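# Pour the ball into the middle arm's gutter

## Task

Get the ball out of the gutter it starts in and into the gutter that belongs to the middle arm (arm2). Finish with that gutter resting on its rest bar and the ball inside it. The box must not be shifted, lifted, turned or tipped beyond a small amount, or the task fails. Pouring the ball from one gutter into another is allowed. A gutter only keeps the ball while its open end is higher than the other end; if the handle is held upright, the ball rolls out.

## Robot and tools

Setup: three Kinova Gen3 arms, named arm1, arm2 and arm3. arm2 is the middle one. Each has a five-finger right hand. In the scene frame (metres, origin on the floor, +z up) the feet sit at arm1 (-1.780, +0.132, +0.919), arm2 (+0.001, -0.157, +0.872) and arm3 (+1.780, -0.193, +0.903). Each foot faces along its own +x. arm1 faces roughly scene +x, arm2 roughly scene +y, and arm3 roughly scene -x. A hand reaches about 1.06 m from its joint-1 axis. A loose object may sometimes get a short push from outside. Knocking anything out of the work area fails the task. So does a hard press between two robots, and a hard hit may also end the scene. Closing fingers on another arm's fingers counts as such a press. Objects touching robots do not count.

Hand frame: the hand point sits 0.045 m in front of the palm. Its +z runs along the straightened fingers, +y points out of the palm, and +x runs across the palm away from the thumb. A wrist bracket on the little-finger side sticks out and can hit things. The wrist camera looks at the hand point from the little-finger side.

move: sends one action to any subset of arm1, arm2, arm3. Each arm's part is its own object and may contain the following.
- joints: absolute targets by name. Arm joints joint1_rad to joint7_rad are in radians. Limits are ±6.283 for joints 1, 3, 5 and 7, ±2.249 for joint 2, ±2.579 for joint 4 and ±2.099 for joint 6. joint1 positive turns the arm clockwise seen from above. joint2 at 0 is upright, and positive leans it forward. Hand keys run from -1 (closed) to +1 (open): hand_little, hand_ring, hand_middle, hand_index, hand_thumb_bend, and hand_thumb_turn (+1 beside the palm, -1 opposite the fingers). There are also two settings. hand_force_limit runs from -1 to +1, which maps linearly to about 0 to 10 N at the fingertip (15 N for the thumb). hand_speed runs from -0.96 to 1; -0.94 or lower gives a gentle grip. Both settings start at 0 and -0.8.
- target: one list of seven numbers, [x, y, z, qw, qx, qy, qz]. This is an absolute hand-point pose in the scene frame, in metres plus a wxyz quaternion, written the way the result line "hand" prints it. The hand follows a straight path toward it from its current hand_target pose. With target, joints may hold only hand keys and the two settings. Any arm key there gets the call refused.
- speed: top path speed, 0.002 to 0.5 m/s, default 0.25. Rotation is capped at twice this number in rad/s.
- min_time_s: 0.1 to 8 s. It sets the shortest duration of that arm's joint motions.
cameras: a list drawn from arm1_cam_wrist, arm2_cam_wrist, arm3_cam_wrist, cam_end_1, cam_end_2, cam_gap_1, cam_gap_2, cam_side, cam_top, all. Use [] for none. An empty move returns every state in full plus all images.
All arms start together. Hand paths within one action finish together, and they do not avoid obstacles or other arms. Paths stop after 10 s, and actions last at most 15 s. The printed hand position can be off, especially at long reach.

wait: seconds, 0 to 10. Commands nothing and returns the state. zoom_image: camera and region [x0, y0, x1, y1] in pixels, at most 504 each way. Works only on cameras in the latest images. show_instructions: shows the reference page. finished_scene: ends the scene for good (scene 1, optional). The goal must hold with no robot help.

Reading results: "move" lists the arms that were commanded. "as last shown" means an arm got no command and its status reads "not commanded". "hand" is the measured pose. hand_target is the pose at the held joint targets. "done" means within 1 cm and 2 degrees, or within each joint's tolerance. "off_target" means the arm is resting short of the target and may still be pushing. "time_out" means it gave up and now holds where it stopped. "joint command not followed" or "pose unreachable" means a safety check is holding back that arm; its hand commands still run. If a motion ends that way it reads "not_followed" and a target is dropped. hand_stopped_by gives six words in the order little, ring, middle, index, thumb_bend, thumb_turn: moving, target, force, stalled or fault. The *_load_n values are fingertip loads in N, positive when pushed open. A lost grip shows as loads near 0. Joint velocities are in rad/s, and "within noise" means the arm is still. Joint torques are in N m, and flange force is in the tool's axes. A MOTOR HOT line appears at 60 °C. At 75 °C an OVER-TEMPERATURE FAULT lets the arm sink for 30 to 60 s; afterwards resend any key marked limit_stop_at_motor_heat.

Gripping: a finger motor moves only when its target changes by at least 0.002. It locks at the target or when its load reaches hand_force_limit. To squeeze harder, raise the limit and send a more-closed target. To release, send a more-open one. A closed thumb turned opposite the fingers can wrap objects 0.035 to 0.065 m thick, or a handle down to about 0.025 m.

Cautions: a torque fault freezes the arm for 10 s and skips its remaining commands. It is triggered by a big hit, by joints 1 to 4 exceeding 104.5 N m or joints 5 to 7 exceeding 51.3 N m, or by straying 5 degrees from the plan. The wrist motors give only about 29 N m. Gen3 arms push on through contact, so back off after touching anything. A refused call or a stop cancels later calls in the same reply. The scene keeps running while you think. Avoid drops, slams, hard pushes on the box and letting the ball escape. Tilt gutters slowly so the open end stays high, except while pouring.

Each tool is called after "Emit:" as name([rows], argument=value, ...), one row to a line, values as JSON.

Reference images:

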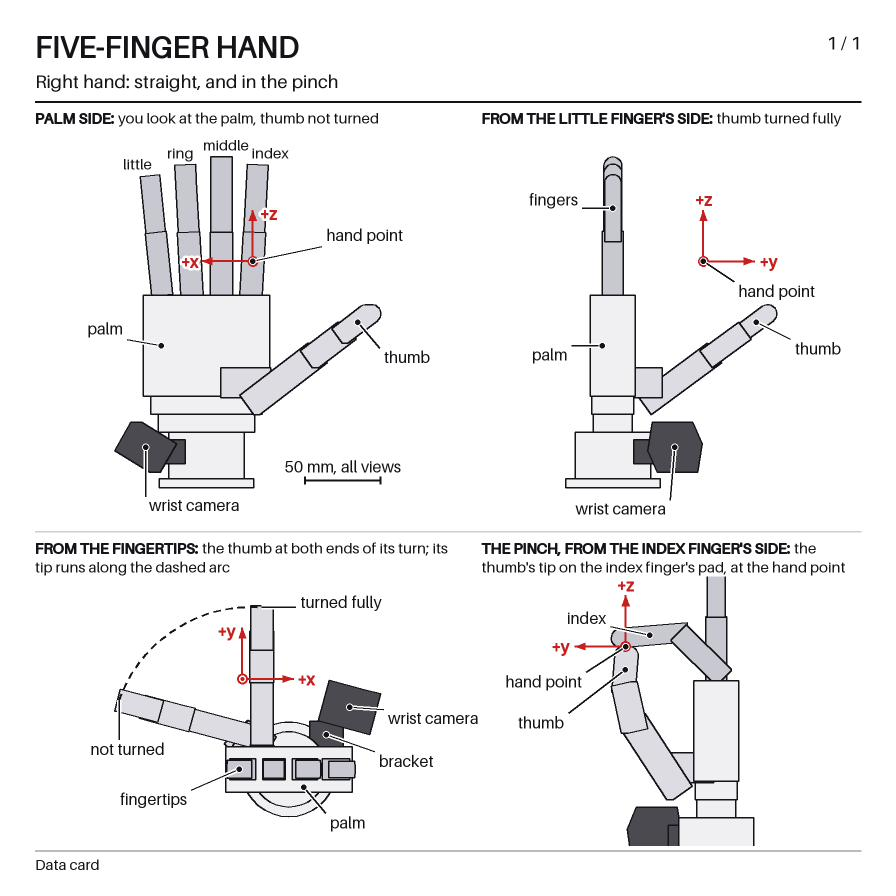

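## Session

Emit:
move()

Scene clock: 0.00 s.
Joint torques (N m): no reading
Flange force (N): no reading
Joint velocities: within noise
arm1.joint_positions: joint1_rad=+0.412 joint2_rad=-0.417 joint3_rad=-0.154 joint4_rad=+1.532 joint5_rad=-0.107 joint6_rad=+2.013 joint7_rad=-2.033 hand_little=+1.000 hand_ring=+1.000 hand_middle=+1.000 hand_index=+1.000 hand_thumb_turn=+1.000 hand_thumb_bend=+1.000 hand_force_limit=+0.000 hand_speed=-0.800
arm1.joint_status: not commanded
arm1.hand_stopped_by: target,target,target,target,target,target
arm1.little_load_n: 0.0
arm1.ring_load_n: 0.0
arm1.middle_load_n: 0.0
arm1.index_load_n: 0.0
arm1.thumb_bend_load_n: 0.0
arm1.thumb_turn_load_n: 0.0
arm1.hand: x=-1.6024 y=+0.1419 z=+1.4056 quat_wxyz=(-0.002, -0.351, -0.936, -0.016) (m; scene frame)
arm1.hand_target: x=-1.6024 y=+0.1419 z=+1.4056 quat_wxyz=(-0.002, -0.351, -0.936, -0.016) (m; scene frame)
arm1.hand_status: not commanded
arm2.joint_positions: joint1_rad=+0.814 joint2_rad=-0.321 joint3_rad=-0.098 joint4_rad=+1.580 joint5_rad=-0.087 joint6_rad=+2.063 joint7_rad=-1.833 hand_little=+1.000 hand_ring=+1.000 hand_middle=+1.000 hand_index=+1.000 hand_thumb_turn=+1.000 hand_thumb_bend=+1.000 hand_force_limit=+0.000 hand_speed=-0.800
arm2.joint_status: not commanded
arm2.hand_stopped_by: target,target,target,target,target,target
arm2.little_load_n: 0.0
arm2.ring_load_n: 0.0
arm2.middle_load_n: 0.0
arm2.index_load_n: 0.0
arm2.thumb_bend_load_n: 0.0
arm2.thumb_turn_load_n: 0.0
arm2.hand: x=+0.0534 y=-0.0044 z=+1.3308 quat_wxyz=(+0.090, +0.316, -0.944, +0.028) (m; scene frame)
arm2.hand_target: x=+0.0534 y=-0.0044 z=+1.3308 quat_wxyz=(+0.090, +0.316, -0.944, +0.028) (m; scene frame)
arm2.hand_status: not commanded
arm3.joint_positions: joint1_rad=+0.220 joint2_rad=-0.459 joint3_rad=-0.095 joint4_rad=+1.566 joint5_rad=-0.007 joint6_rad=+2.054 joint7_rad=-2.193 hand_little=+1.000 hand_ring=+1.000 hand_middle=+1.000 hand_index=+1.000 hand_thumb_turn=+1.000 hand_thumb_bend=+1.000 hand_force_limit=+0.000 hand_speed=-0.800
arm3.joint_status: not commanded
arm3.hand_stopped_by: target,target,target,target,target,target
arm3.little_load_n: 0.0
arm3.ring_load_n: 0.5
arm3.middle_load_n: 0.0
arm3.index_load_n: 0.0
arm3.thumb_bend_load_n: 0.0
arm3.thumb_turn_load_n: 0.0
arm3.hand: x=+1.6375 y=-0.1786 z=+1.3831 quat_wxyz=(-0.014, +0.920, -0.391, +0.002) (m; scene frame)
arm3.hand_target: x=+1.6375 y=-0.1786 z=+1.3831 quat_wxyz=(-0.014, +0.920, -0.391, +0.002) (m; scene frame)
arm3.hand_status: not commanded
pictures: arm1_cam_wrist, arm2_cam_wrist, arm3_cam_wrist, cam_end_1, cam_end_2, cam_gap_1, cam_gap_2, cam_side, cam_top
Images, in order (width x height): arm1_cam_wrist 672x504, arm2_cam_wrist 672x504, arm3_cam_wrist 672x504, cam_end_1 896x504, cam_end_2 896x504, cam_gap_1 896x504, cam_gap_2 896x504, cam_side 896x504, cam_top 896x504.

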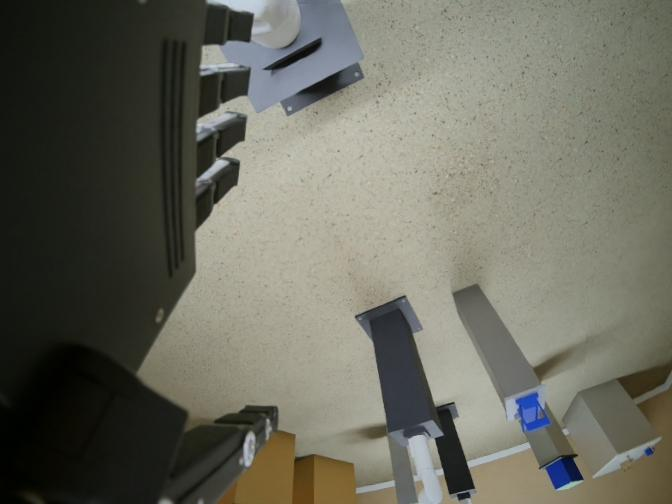

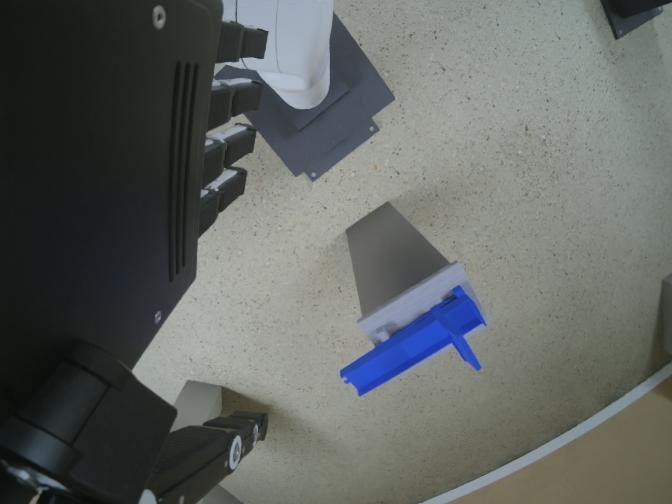

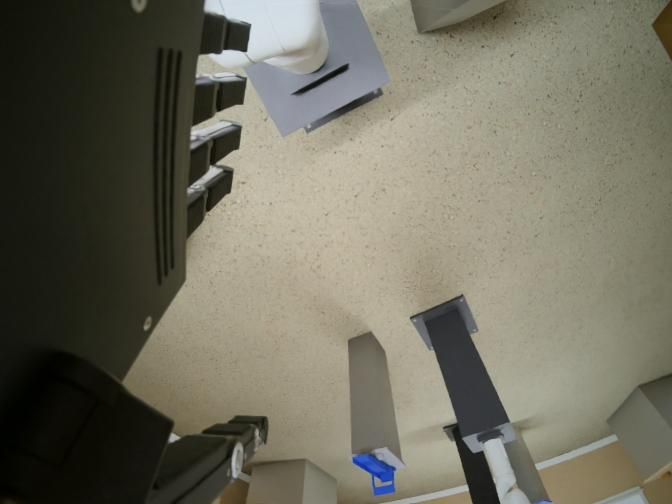

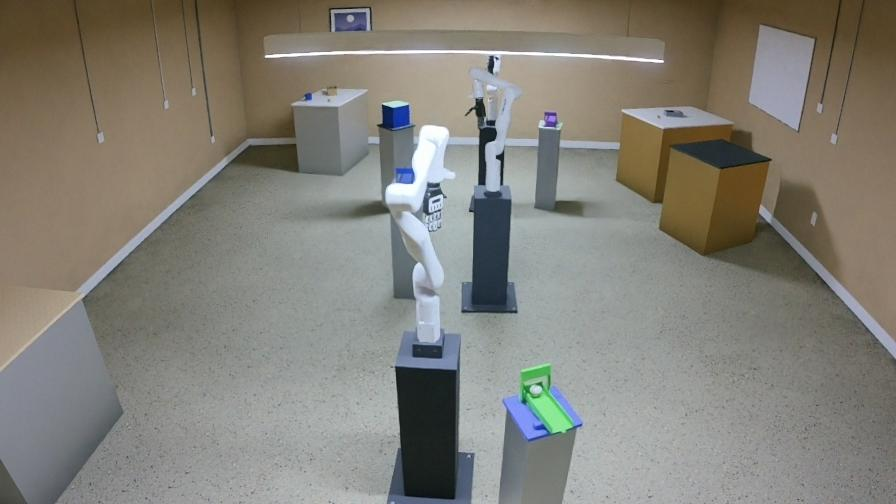

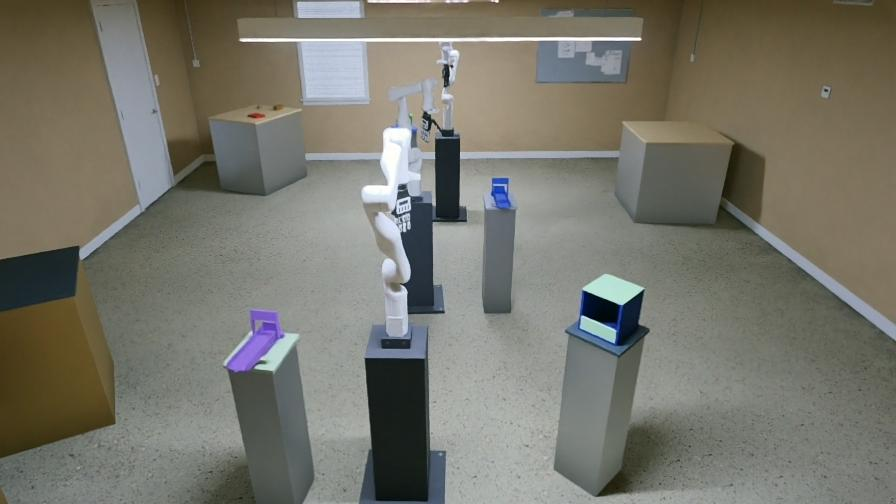

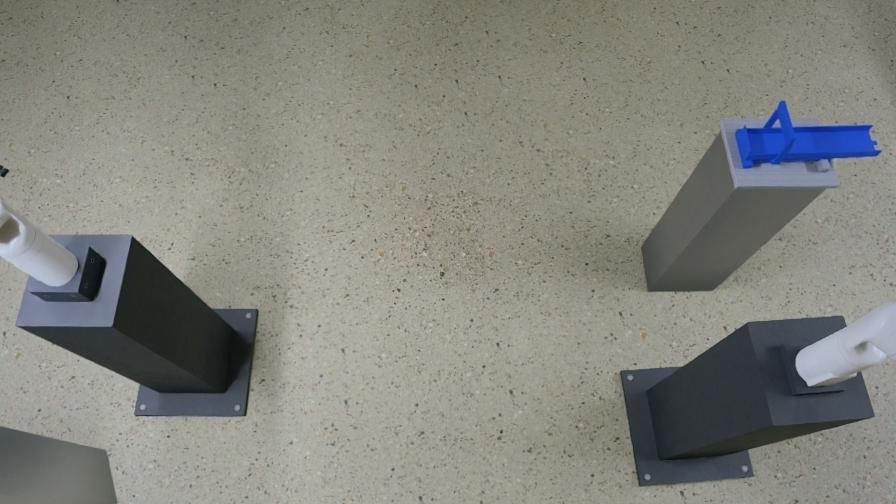

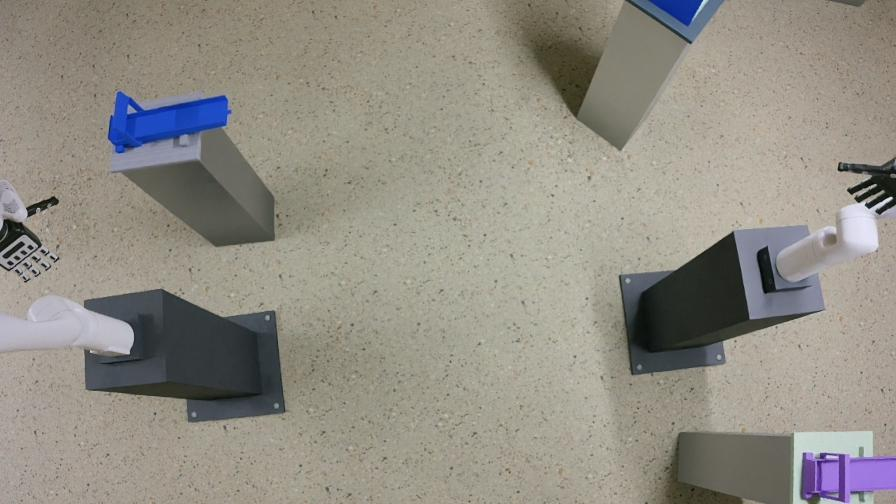

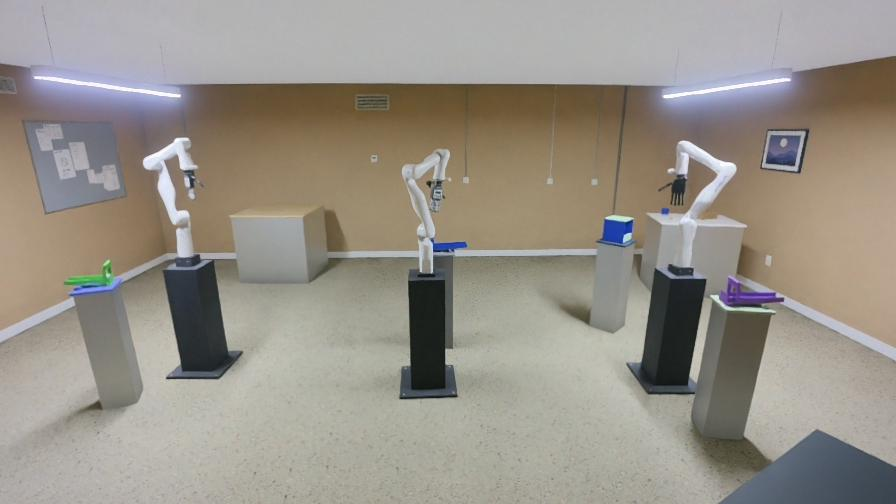

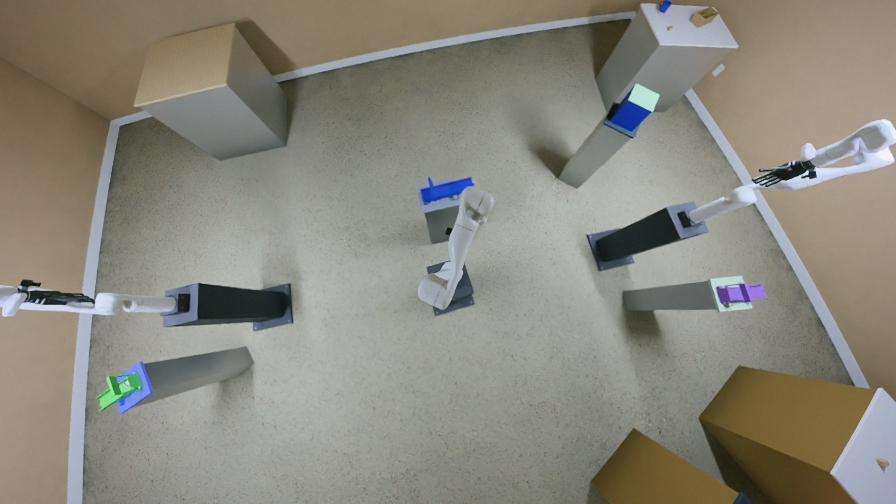

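Emit:
zoom_image(camera="cam_end_1", region=[460, 340, 640, 504])

Emit:
zoom_image(camera="cam_top", region=[60, 320, 260, 440])

Emit:
zoom_image(camera="cam_end_2", region=[200, 280, 340, 400])

Emit:
zoom_image(camera="cam_end_2", region=[540, 250, 680, 370])

Emit:
zoom_image(camera="cam_gap_1", region=[700, 80, 896, 220])

Emit:
zoom_image(camera="cam_gap_2", region=[90, 70, 290, 210])

Emit:
zoom_image(camera="cam_side", region=[40, 240, 160, 320])

Emit:
zoom_image(camera="arm2_cam_wrist", region=[300, 200, 540, 420])

Scaled by 2.800 from the camera's image (finer frame: 1280x720).

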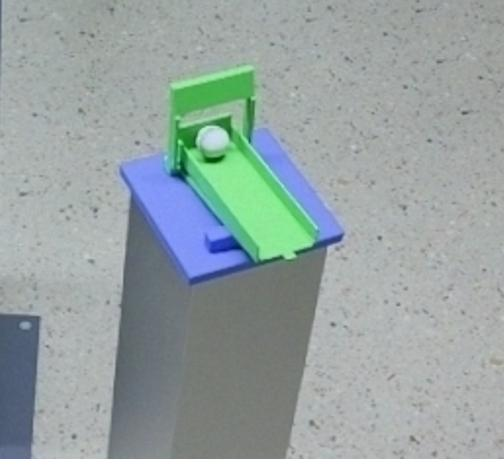

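Scaled by 2.520 from the camera's image (finer frame: 1280x720).

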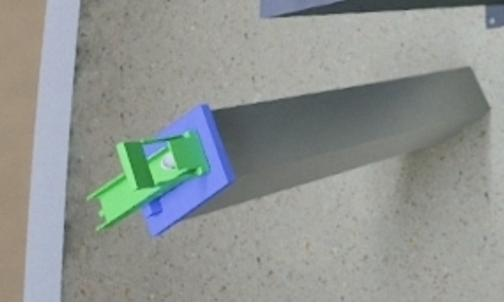

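Scaled by 3.600 from the camera's image (finer frame: 1280x720).

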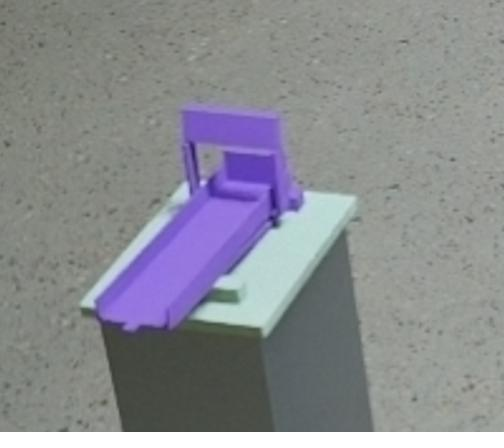

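Scaled by 3.600 from the camera's image (finer frame: 1280x720).

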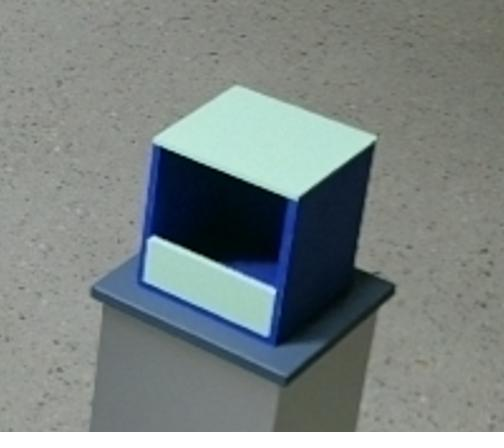

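Scaled by 2.571 from the camera's image (finer frame: 1280x720).

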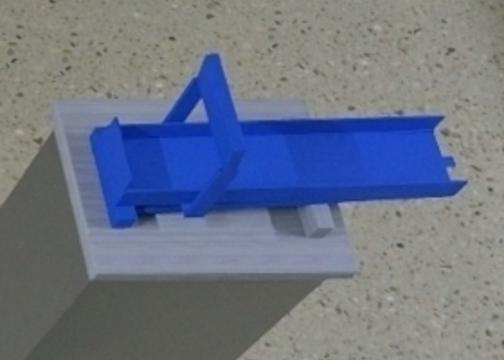

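Scaled by 2.520 from the camera's image (finer frame: 1280x720).

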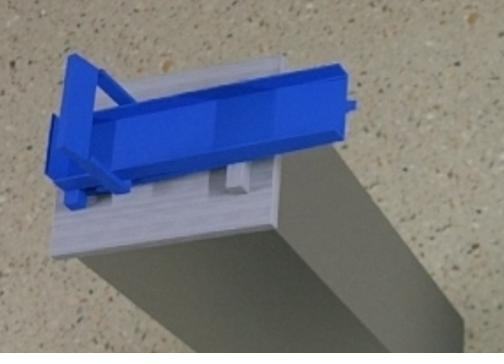

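Scaled by 4.200 from the camera's image (finer frame: 1280x720).

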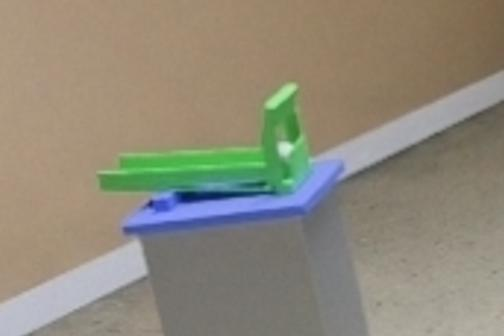

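Scaled by 2.100 from the camera's image (finer frame: 960x720).

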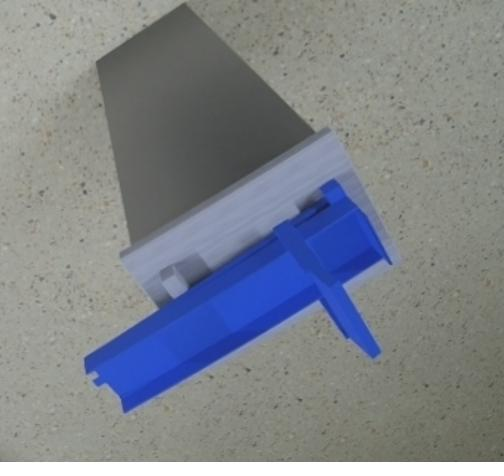

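Emit:
move(arm1={"joints": {"joint1_rad": 2.0, "joint2_rad": 0.0}}, cameras=["arm1_cam_wrist", "cam_end_1", "cam_side", "cam_top"])

Scene clock: 77.87 s.
Joint torques (N m): arm1=[1.17 -5.85 -0.11 -6.81 -0.18 1.15 0.65] | arm2=[-1.85 -0.08 0.98 -6.26 -0.59 0.27 0.23] | arm3=[1.22 1.85 -0.04 -5.37 -0.4 -0.49 0.17]
Flange force (N): arm1=[3.1 3.1 0.2] | arm2=[2.5 2.3 -2.9] | arm3=[-0.7 -1.6 -8.3]
move: arm1 done
Joint velocities: within noise
arm1.joint_positions: joint1_rad=+2.000 joint2_rad=+0.000 joint3_rad=-0.154 joint4_rad=+1.532 joint5_rad=-0.107 joint6_rad=+2.013 joint7_rad=-2.033 hand_little=+1.000 hand_ring=+1.000 hand_middle=+1.000 hand_index=+1.000 hand_thumb_turn=+1.000 hand_thumb_bend=+1.000 hand_force_limit=+0.000 hand_speed=-0.800
arm1.joint_status: all done
arm1.hand_stopped_by: target,target,target,target,target,target
arm1.little_load_n: 0.0
arm1.ring_load_n: 0.0
arm1.middle_load_n: 0.0
arm1.index_load_n: 0.0
arm1.thumb_bend_load_n: 0.0
arm1.thumb_turn_load_n: 0.0
arm1.hand: x=-1.8048 y=-0.1065 z=+1.3255 quat_wxyz=(+0.117, -0.896, -0.394, -0.169)
arm1.hand_target: x=-1.8048 y=-0.1065 z=+1.3255 quat_wxyz=(+0.117, -0.896, -0.394, -0.169)
arm1.hand_status: not commanded
arm2, arm3: as last shown
arm2.middle_load_n: -0.5
arm3.ring_load_n: 0.0
arm3.middle_load_n: 0.5
Images, in order (width x height): arm1_cam_wrist 672x504, cam_end_1 896x504, cam_side 896x504, cam_top 896x504.

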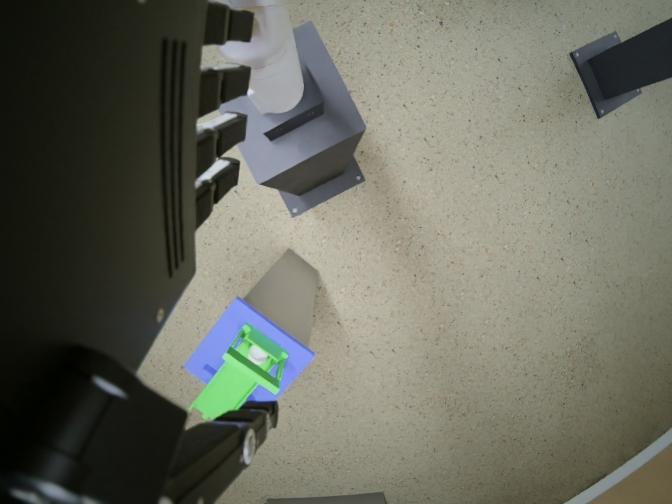

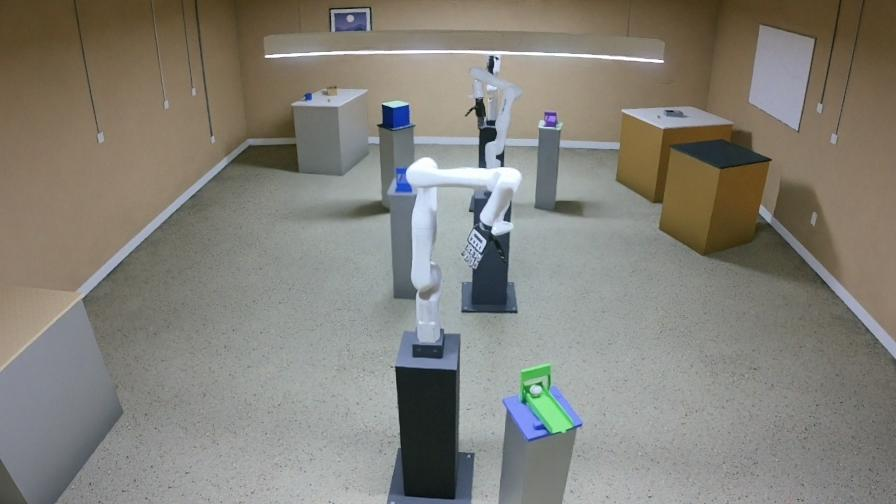

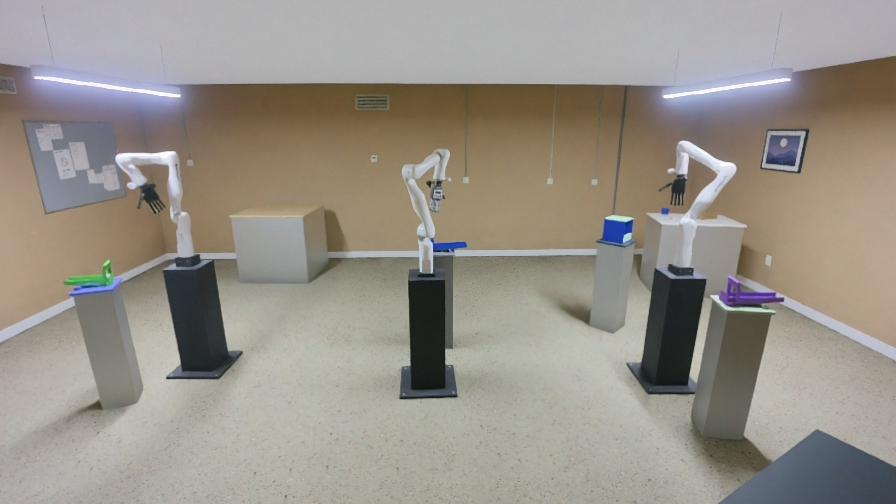

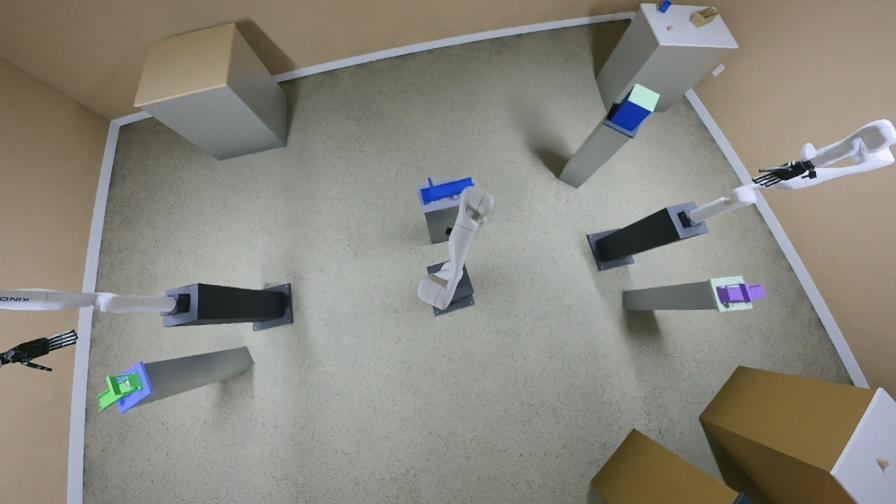

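Emit:
move(arm1={"target": [-2.1, -0.2, 1.3, 0, 0.543, 0.840, 0], "speed": 0.3}, arm2={"target": [0.0, 0.28, 1.3, 0, 0.7071, -0.7071, 0], "speed": 0.3}, cameras=["arm1_cam_wrist", "arm2_cam_wrist", "cam_end_1", "cam_top"])

Scene clock: 222.43 s.
Joint torques (N m): arm1=[1.19 -15.36 -0.22 -7.6 -0.01 0.29 0.67] | arm2=[-1.89 -10.93 0.09 -6.88 -0.51 -0.18 0.21] | arm3=[1.23 1.77 -0.02 -5.42 -0.41 -0.47 0.17]
Flange force (N): arm1=[-2.5 4.0 -0.1] | arm2=[2.2 -2.4 -2.6] | arm3=[-0.7 -1.5 -8.1]
move: arm1 done; arm2 done
Joint velocities: within noise
arm1.joint_positions: joint1_rad=+2.407 joint2_rad=+0.490 joint3_rad=-0.104 joint4_rad=+0.933 joint5_rad=+0.051 joint6_rad=+1.723 joint7_rad=-0.364 hand_little=+1.000 hand_ring=+1.000 hand_middle=+1.000 hand_index=+1.000 hand_thumb_turn=+1.000 hand_thumb_bend=+1.000 hand_force_limit=+0.000 hand_speed=-0.800
arm1.joint_status: not commanded
arm1.hand_stopped_by: target,target,target,target,target,target
arm1.little_load_n: 0.0
arm1.ring_load_n: 0.0
arm1.middle_load_n: 0.0
arm1.index_load_n: 0.0
arm1.thumb_bend_load_n: 0.0
arm1.thumb_turn_load_n: 0.0
arm1.hand: x=-2.1000 y=-0.2000 z=+1.3000 quat_wxyz=(+0.000, -0.543, -0.840, +0.000)
arm1.hand_target: x=-2.1000 y=-0.2000 z=+1.3000 quat_wxyz=(+0.000, -0.543, -0.840, +0.000)
arm1.hand_status: done (0.000 m and 0.0 deg from the pose sent, 0.311 m and 70.4 deg at the start)
arm2.joint_positions: joint1_rad=+0.443 joint2_rad=+0.268 joint3_rad=-0.487 joint4_rad=+1.136 joint5_rad=+0.127 joint6_rad=+1.765 joint7_rad=-1.602 hand_little=+1.000 hand_ring=+1.000 hand_middle=+1.000 hand_index=+1.000 hand_thumb_turn=+1.000 hand_thumb_bend=+1.000 hand_force_limit=+0.000 hand_speed=-0.800
arm2.joint_status: not commanded
arm2.hand_stopped_by: target,target,target,target,target,target
arm2.little_load_n: 0.0
arm2.ring_load_n: 0.0
arm2.middle_load_n: 0.0
arm2.index_load_n: 0.0
arm2.thumb_bend_load_n: 0.0
arm2.thumb_turn_load_n: 0.0
arm2.hand: x=+0.0000 y=+0.2800 z=+1.3000 quat_wxyz=(+0.000, +0.707, -0.707, +0.000)
arm2.hand_target: x=+0.0000 y=+0.2800 z=+1.3000 quat_wxyz=(+0.000, +0.707, -0.707, +0.000)
arm2.hand_status: done (0.000 m and 0.0 deg from the pose sent, 0.291 m and 54.0 deg at the start)
arm3: as last shown
arm3.middle_load_n: 0.0
Images, in order (width x height): arm1_cam_wrist 672x504, arm2_cam_wrist 672x504, cam_end_1 896x504, cam_top 896x504.

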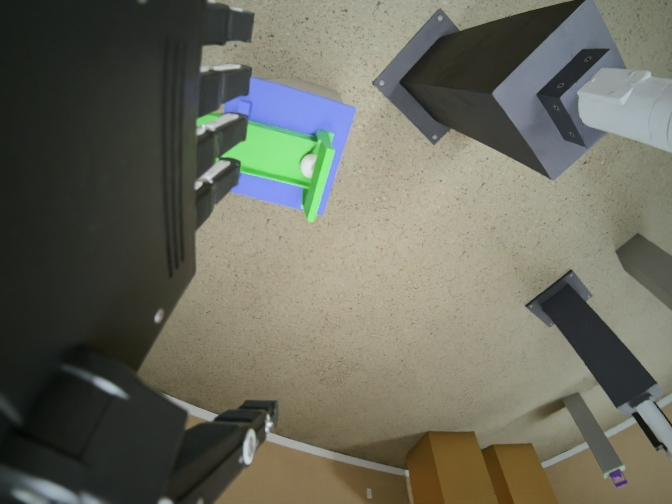

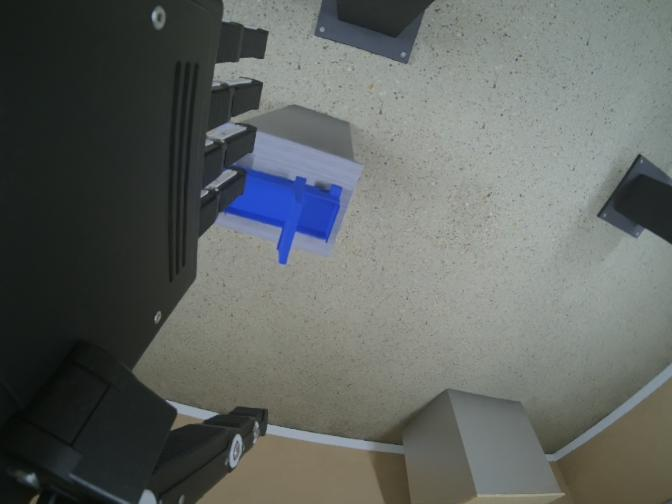

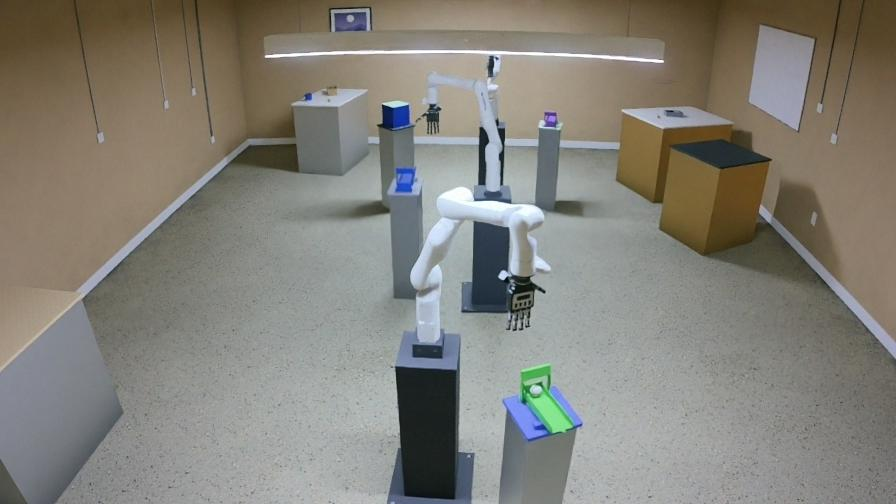

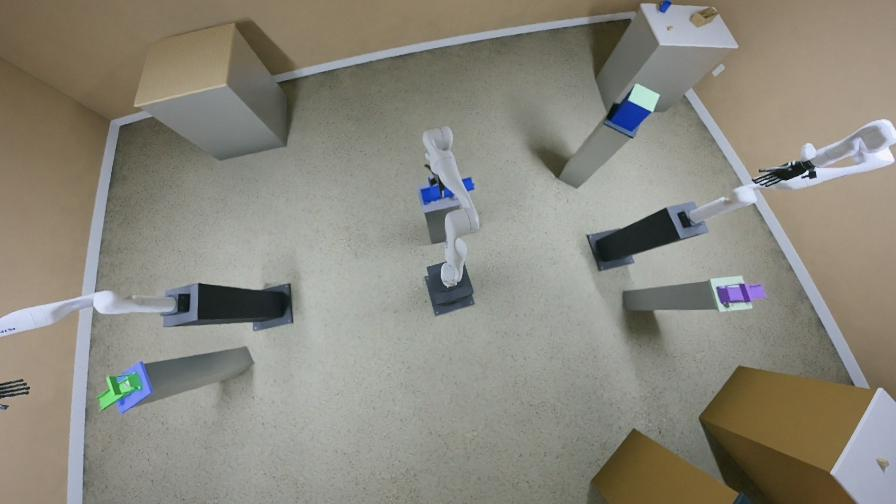

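Emit:
move(arm1={"target": [-2.137, -0.129, 1.06, 0.217, 0.524, 0.811, -0.140], "speed": 0.2}, arm2={"target": [-0.03, 0.30, 1.08, 0.183, -0.683, 0.683, 0.183], "speed": 0.2}, cameras=["arm1_cam_wrist", "arm2_cam_wrist", "cam_side"])

Scene clock: 378.60 s.
Joint torques (N m): arm1=[1.2 -16.11 -1.97 -5.56 -0.97 0.75 0.66] | arm2=[-1.88 -7.77 0.54 -5.73 -0.41 -1.37 0.21] | arm3=[1.25 1.81 -0.04 -5.41 -0.4 -0.46 0.16]
Flange force (N): arm1=[-4.7 0.0 -1.1] | arm2=no reading | arm3=[-0.7 -1.6 -8.0]
move: arm1 done; arm2 done
Joint velocities: within noise
arm1.joint_positions: joint1_rad=+2.988 joint2_rad=+0.694 joint3_rad=-0.258 joint4_rad=+1.600 joint5_rad=-0.435 joint6_rad=+0.966 joint7_rad=+0.366 hand_little=+1.000 hand_ring=+1.000 hand_middle=+1.000 hand_index=+1.000 hand_thumb_turn=+1.000 hand_thumb_bend=+1.000 hand_force_limit=+0.000 hand_speed=-0.800
arm1.joint_status: not commanded
arm1.hand_stopped_by: target,target,target,target,target,target
arm1.little_load_n: 0.0
arm1.ring_load_n: 0.0
arm1.middle_load_n: 0.0
arm1.index_load_n: 0.0
arm1.thumb_bend_load_n: -0.5
arm1.thumb_turn_load_n: 0.0
arm1.hand: x=-2.1370 y=-0.1290 z=+1.0600 quat_wxyz=(-0.217, -0.524, -0.811, +0.140)
arm1.hand_target: x=-2.1370 y=-0.1290 z=+1.0600 quat_wxyz=(-0.217, -0.524, -0.811, +0.140)
arm1.hand_status: done (0.000 m and 0.0 deg from the pose sent, 0.253 m and 29.9 deg at the start)
arm2.joint_positions: joint1_rad=+0.409 joint2_rad=+0.151 joint3_rad=-0.408 joint4_rad=+2.250 joint5_rad=+0.268 joint6_rad=+0.237 joint7_rad=-1.819 hand_little=+1.000 hand_ring=+1.000 hand_middle=+1.000 hand_index=+1.000 hand_thumb_turn=+1.000 hand_thumb_bend=+1.000 hand_force_limit=+0.000 hand_speed=-0.800
arm2.joint_status: not commanded
arm2.hand_stopped_by: target,target,target,target,target,target
arm2.little_load_n: 0.0
arm2.ring_load_n: 0.0
arm2.middle_load_n: 0.0
arm2.index_load_n: 0.0
arm2.thumb_bend_load_n: -0.5
arm2.thumb_turn_load_n: 0.0
arm2.hand: x=-0.0300 y=+0.3000 z=+1.0800 quat_wxyz=(-0.183, +0.683, -0.683, -0.183)
arm2.hand_target: x=-0.0300 y=+0.3000 z=+1.0800 quat_wxyz=(-0.183, +0.683, -0.683, -0.183)
arm2.hand_status: done (0.000 m and 0.0 deg from the pose sent, 0.223 m and 30.0 deg at the start)
arm3: as last shown
Images, in order (width x height): arm1_cam_wrist 672x504, arm2_cam_wrist 672x504, cam_side 896x504.

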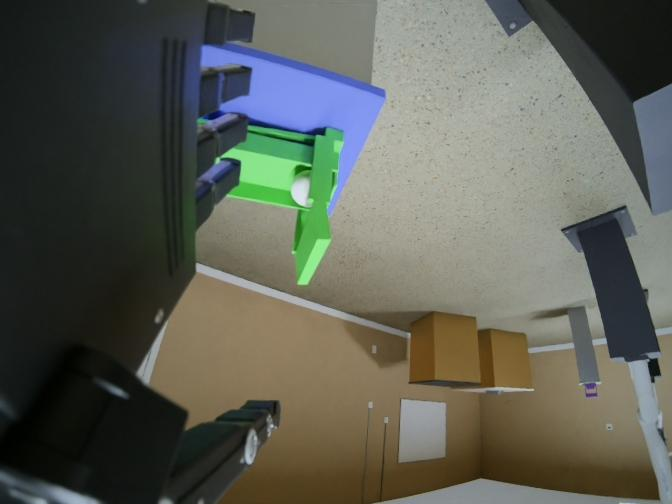

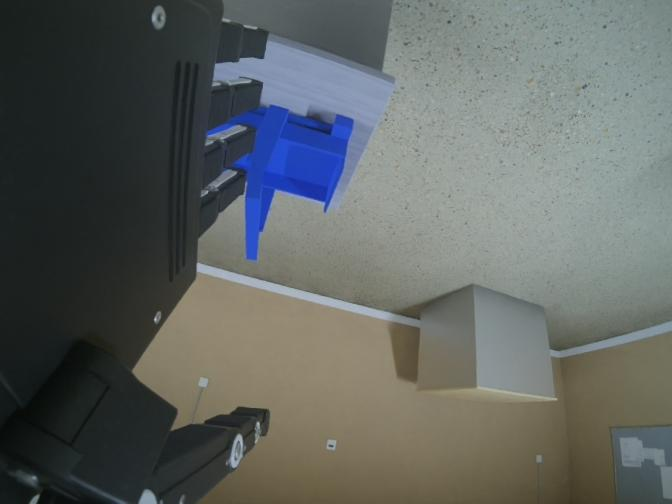

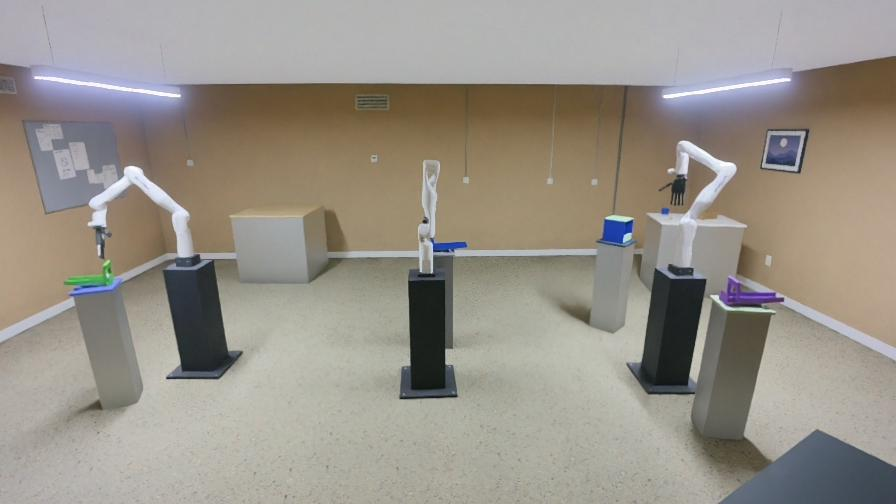

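Emit:
zoom_image(camera="arm1_cam_wrist", region=[180, 20, 400, 300])

Emit:
zoom_image(camera="arm2_cam_wrist", region=[190, 10, 410, 280])

Scaled by 1.800 from the camera's image (finer frame: 960x720).

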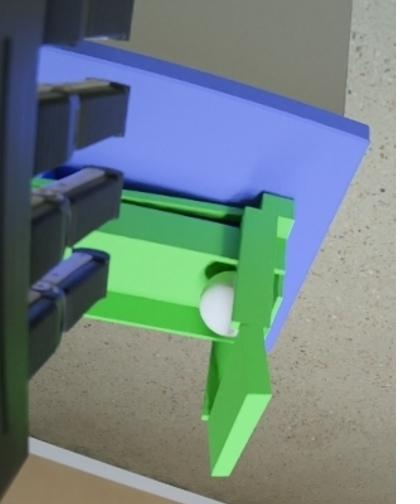

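Scaled by 1.867 from the camera's image (finer frame: 960x720).

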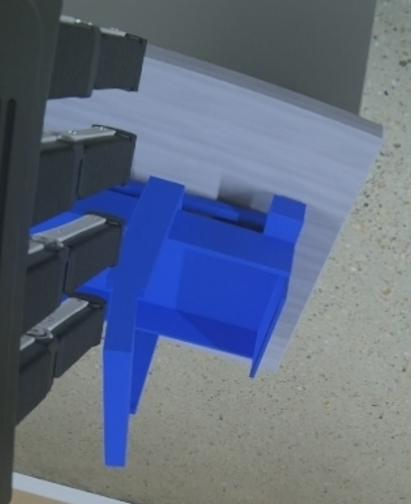

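Emit:
move(arm1={"target": [-2.018, -0.297, 1.10, 0, 0.543, 0.840, 0], "speed": 0.15}, arm2={"target": [0.07, 0.48, 1.12, 0, 0.7071, -0.7071, 0], "speed": 0.15}, cameras=["arm1_cam_wrist", "arm2_cam_wrist"])

Emit:
zoom_image(camera="arm1_cam_wrist", region=[180, 60, 420, 360])

Emit:
zoom_image(camera="arm2_cam_wrist", region=[180, 60, 420, 360])

Scene clock: 570.70 s.
Joint torques (N m): arm1=[1.17 -16.51 0.07 -6.97 -0.02 0.29 0.65] | arm2=[-1.92 -20.31 -0.23 -6.81 -0.48 -0.18 0.22] | arm3=[1.24 1.8 -0.03 -5.38 -0.38 -0.51 0.15]
Flange force (N): arm1=[-1.6 3.9 -1.7] | arm2=[0.8 -2.5 -2.7] | arm3=[-0.7 -1.6 -8.3]
move: arm1 done; arm2 done
Joint velocities: within noise
arm1.joint_positions: joint1_rad=+2.117 joint2_rad=+0.600 joint3_rad=-0.008 joint4_rad=+1.396 joint5_rad=+0.006 joint6_rad=+1.148 joint7_rad=-0.578 hand_little=+1.000 hand_ring=+1.000 hand_middle=+1.000 hand_index=+1.000 hand_thumb_turn=+1.000 hand_thumb_bend=+1.000 hand_force_limit=+0.000 hand_speed=-0.800
arm1.joint_status: not commanded
arm1.hand_stopped_by: target,target,target,target,target,target
arm1.little_load_n: 0.0
arm1.ring_load_n: 0.0
arm1.middle_load_n: 0.0
arm1.index_load_n: 0.0
arm1.thumb_bend_load_n: 0.0
arm1.thumb_turn_load_n: 0.0
arm1.hand: x=-2.0180 y=-0.2970 z=+1.1000 quat_wxyz=(+0.000, -0.543, -0.840, +0.000)
arm1.hand_target: x=-2.0180 y=-0.2970 z=+1.1000 quat_wxyz=(+0.000, -0.543, -0.840, +0.000)
arm1.hand_status: done (0.000 m and 0.0 deg from the pose sent, 0.210 m and 29.9 deg at the start)
arm2.joint_positions: joint1_rad=+0.319 joint2_rad=+0.826 joint3_rad=-0.351 joint4_rad=+0.766 joint5_rad=+0.256 joint6_rad=+1.580 joint7_rad=-1.519 hand_little=+1.000 hand_ring=+1.000 hand_middle=+1.000 hand_index=+1.000 hand_thumb_turn=+1.000 hand_thumb_bend=+1.000 hand_force_limit=+0.000 hand_speed=-0.800
arm2.joint_status: not commanded
arm2.hand_stopped_by: target,target,target,target,target,target
arm2.little_load_n: 0.0
arm2.ring_load_n: 0.0
arm2.middle_load_n: 0.0
arm2.index_load_n: 0.0
arm2.thumb_bend_load_n: 0.0
arm2.thumb_turn_load_n: 0.5
arm2.hand: x=+0.0700 y=+0.4800 z=+1.1200 quat_wxyz=(+0.000, +0.707, -0.707, +0.000)
arm2.hand_target: x=+0.0700 y=+0.4800 z=+1.1200 quat_wxyz=(+0.000, +0.707, -0.707, +0.000)
arm2.hand_status: done (0.000 m and 0.0 deg from the pose sent, 0.210 m and 30.0 deg at the start)
arm3: as last shown
Images, in order (width x height): arm1_cam_wrist 672x504, arm2_cam_wrist 672x504.

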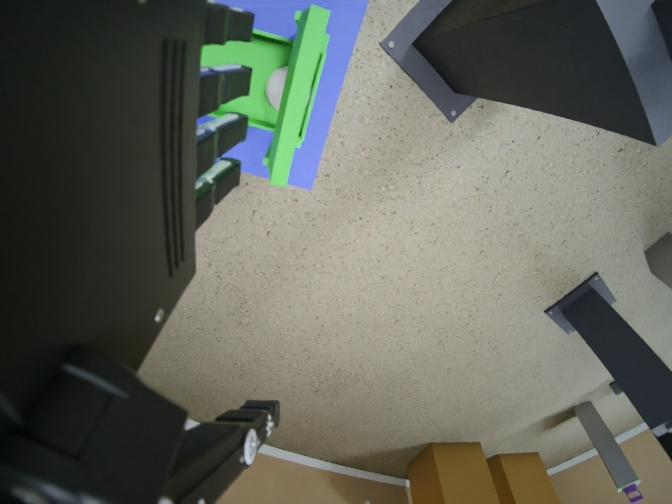

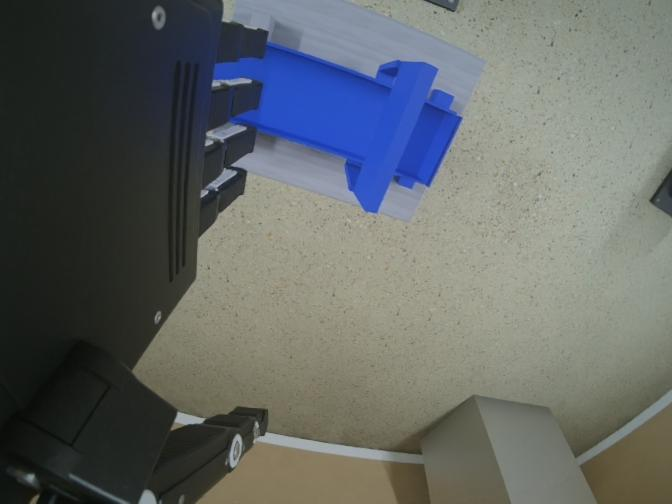

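Scaled by 1.680 from the camera's image (finer frame: 960x720).

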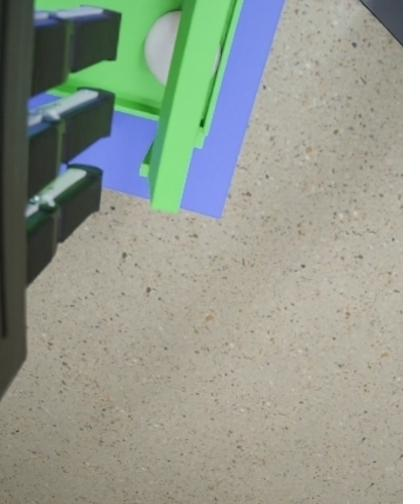

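Scaled by 1.680 from the camera's image (finer frame: 960x720).

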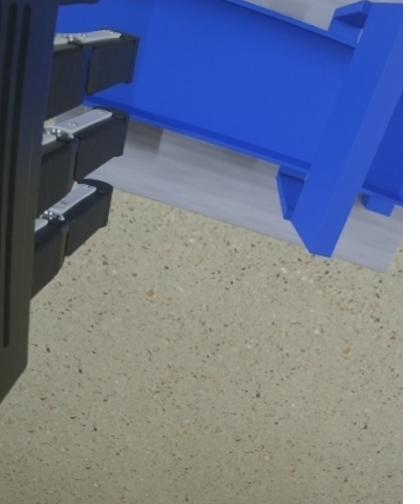

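Emit:
zoom_image(camera="arm2_cam_wrist", region=[320, 30, 490, 230])

Emit:
zoom_image(camera="arm1_cam_wrist", region=[220, 0, 380, 200])

Scaled by 2.520 from the camera's image (finer frame: 960x720).

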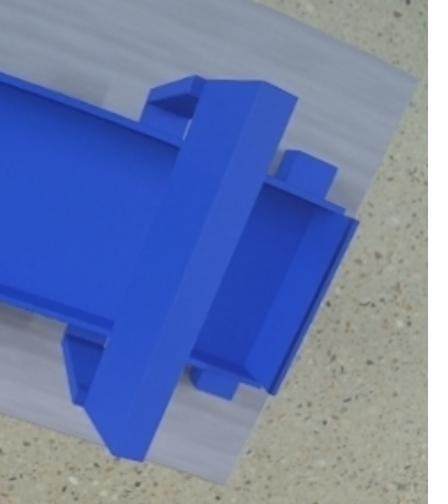

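Scaled by 2.520 from the camera's image (finer frame: 960x720).

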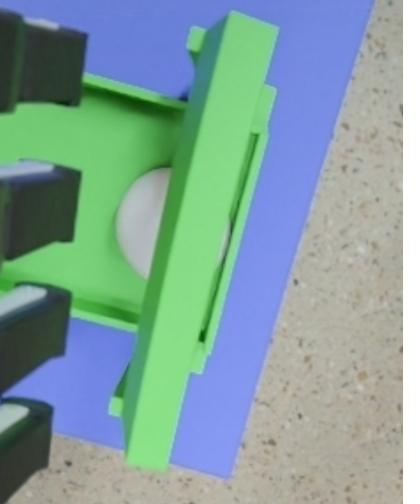

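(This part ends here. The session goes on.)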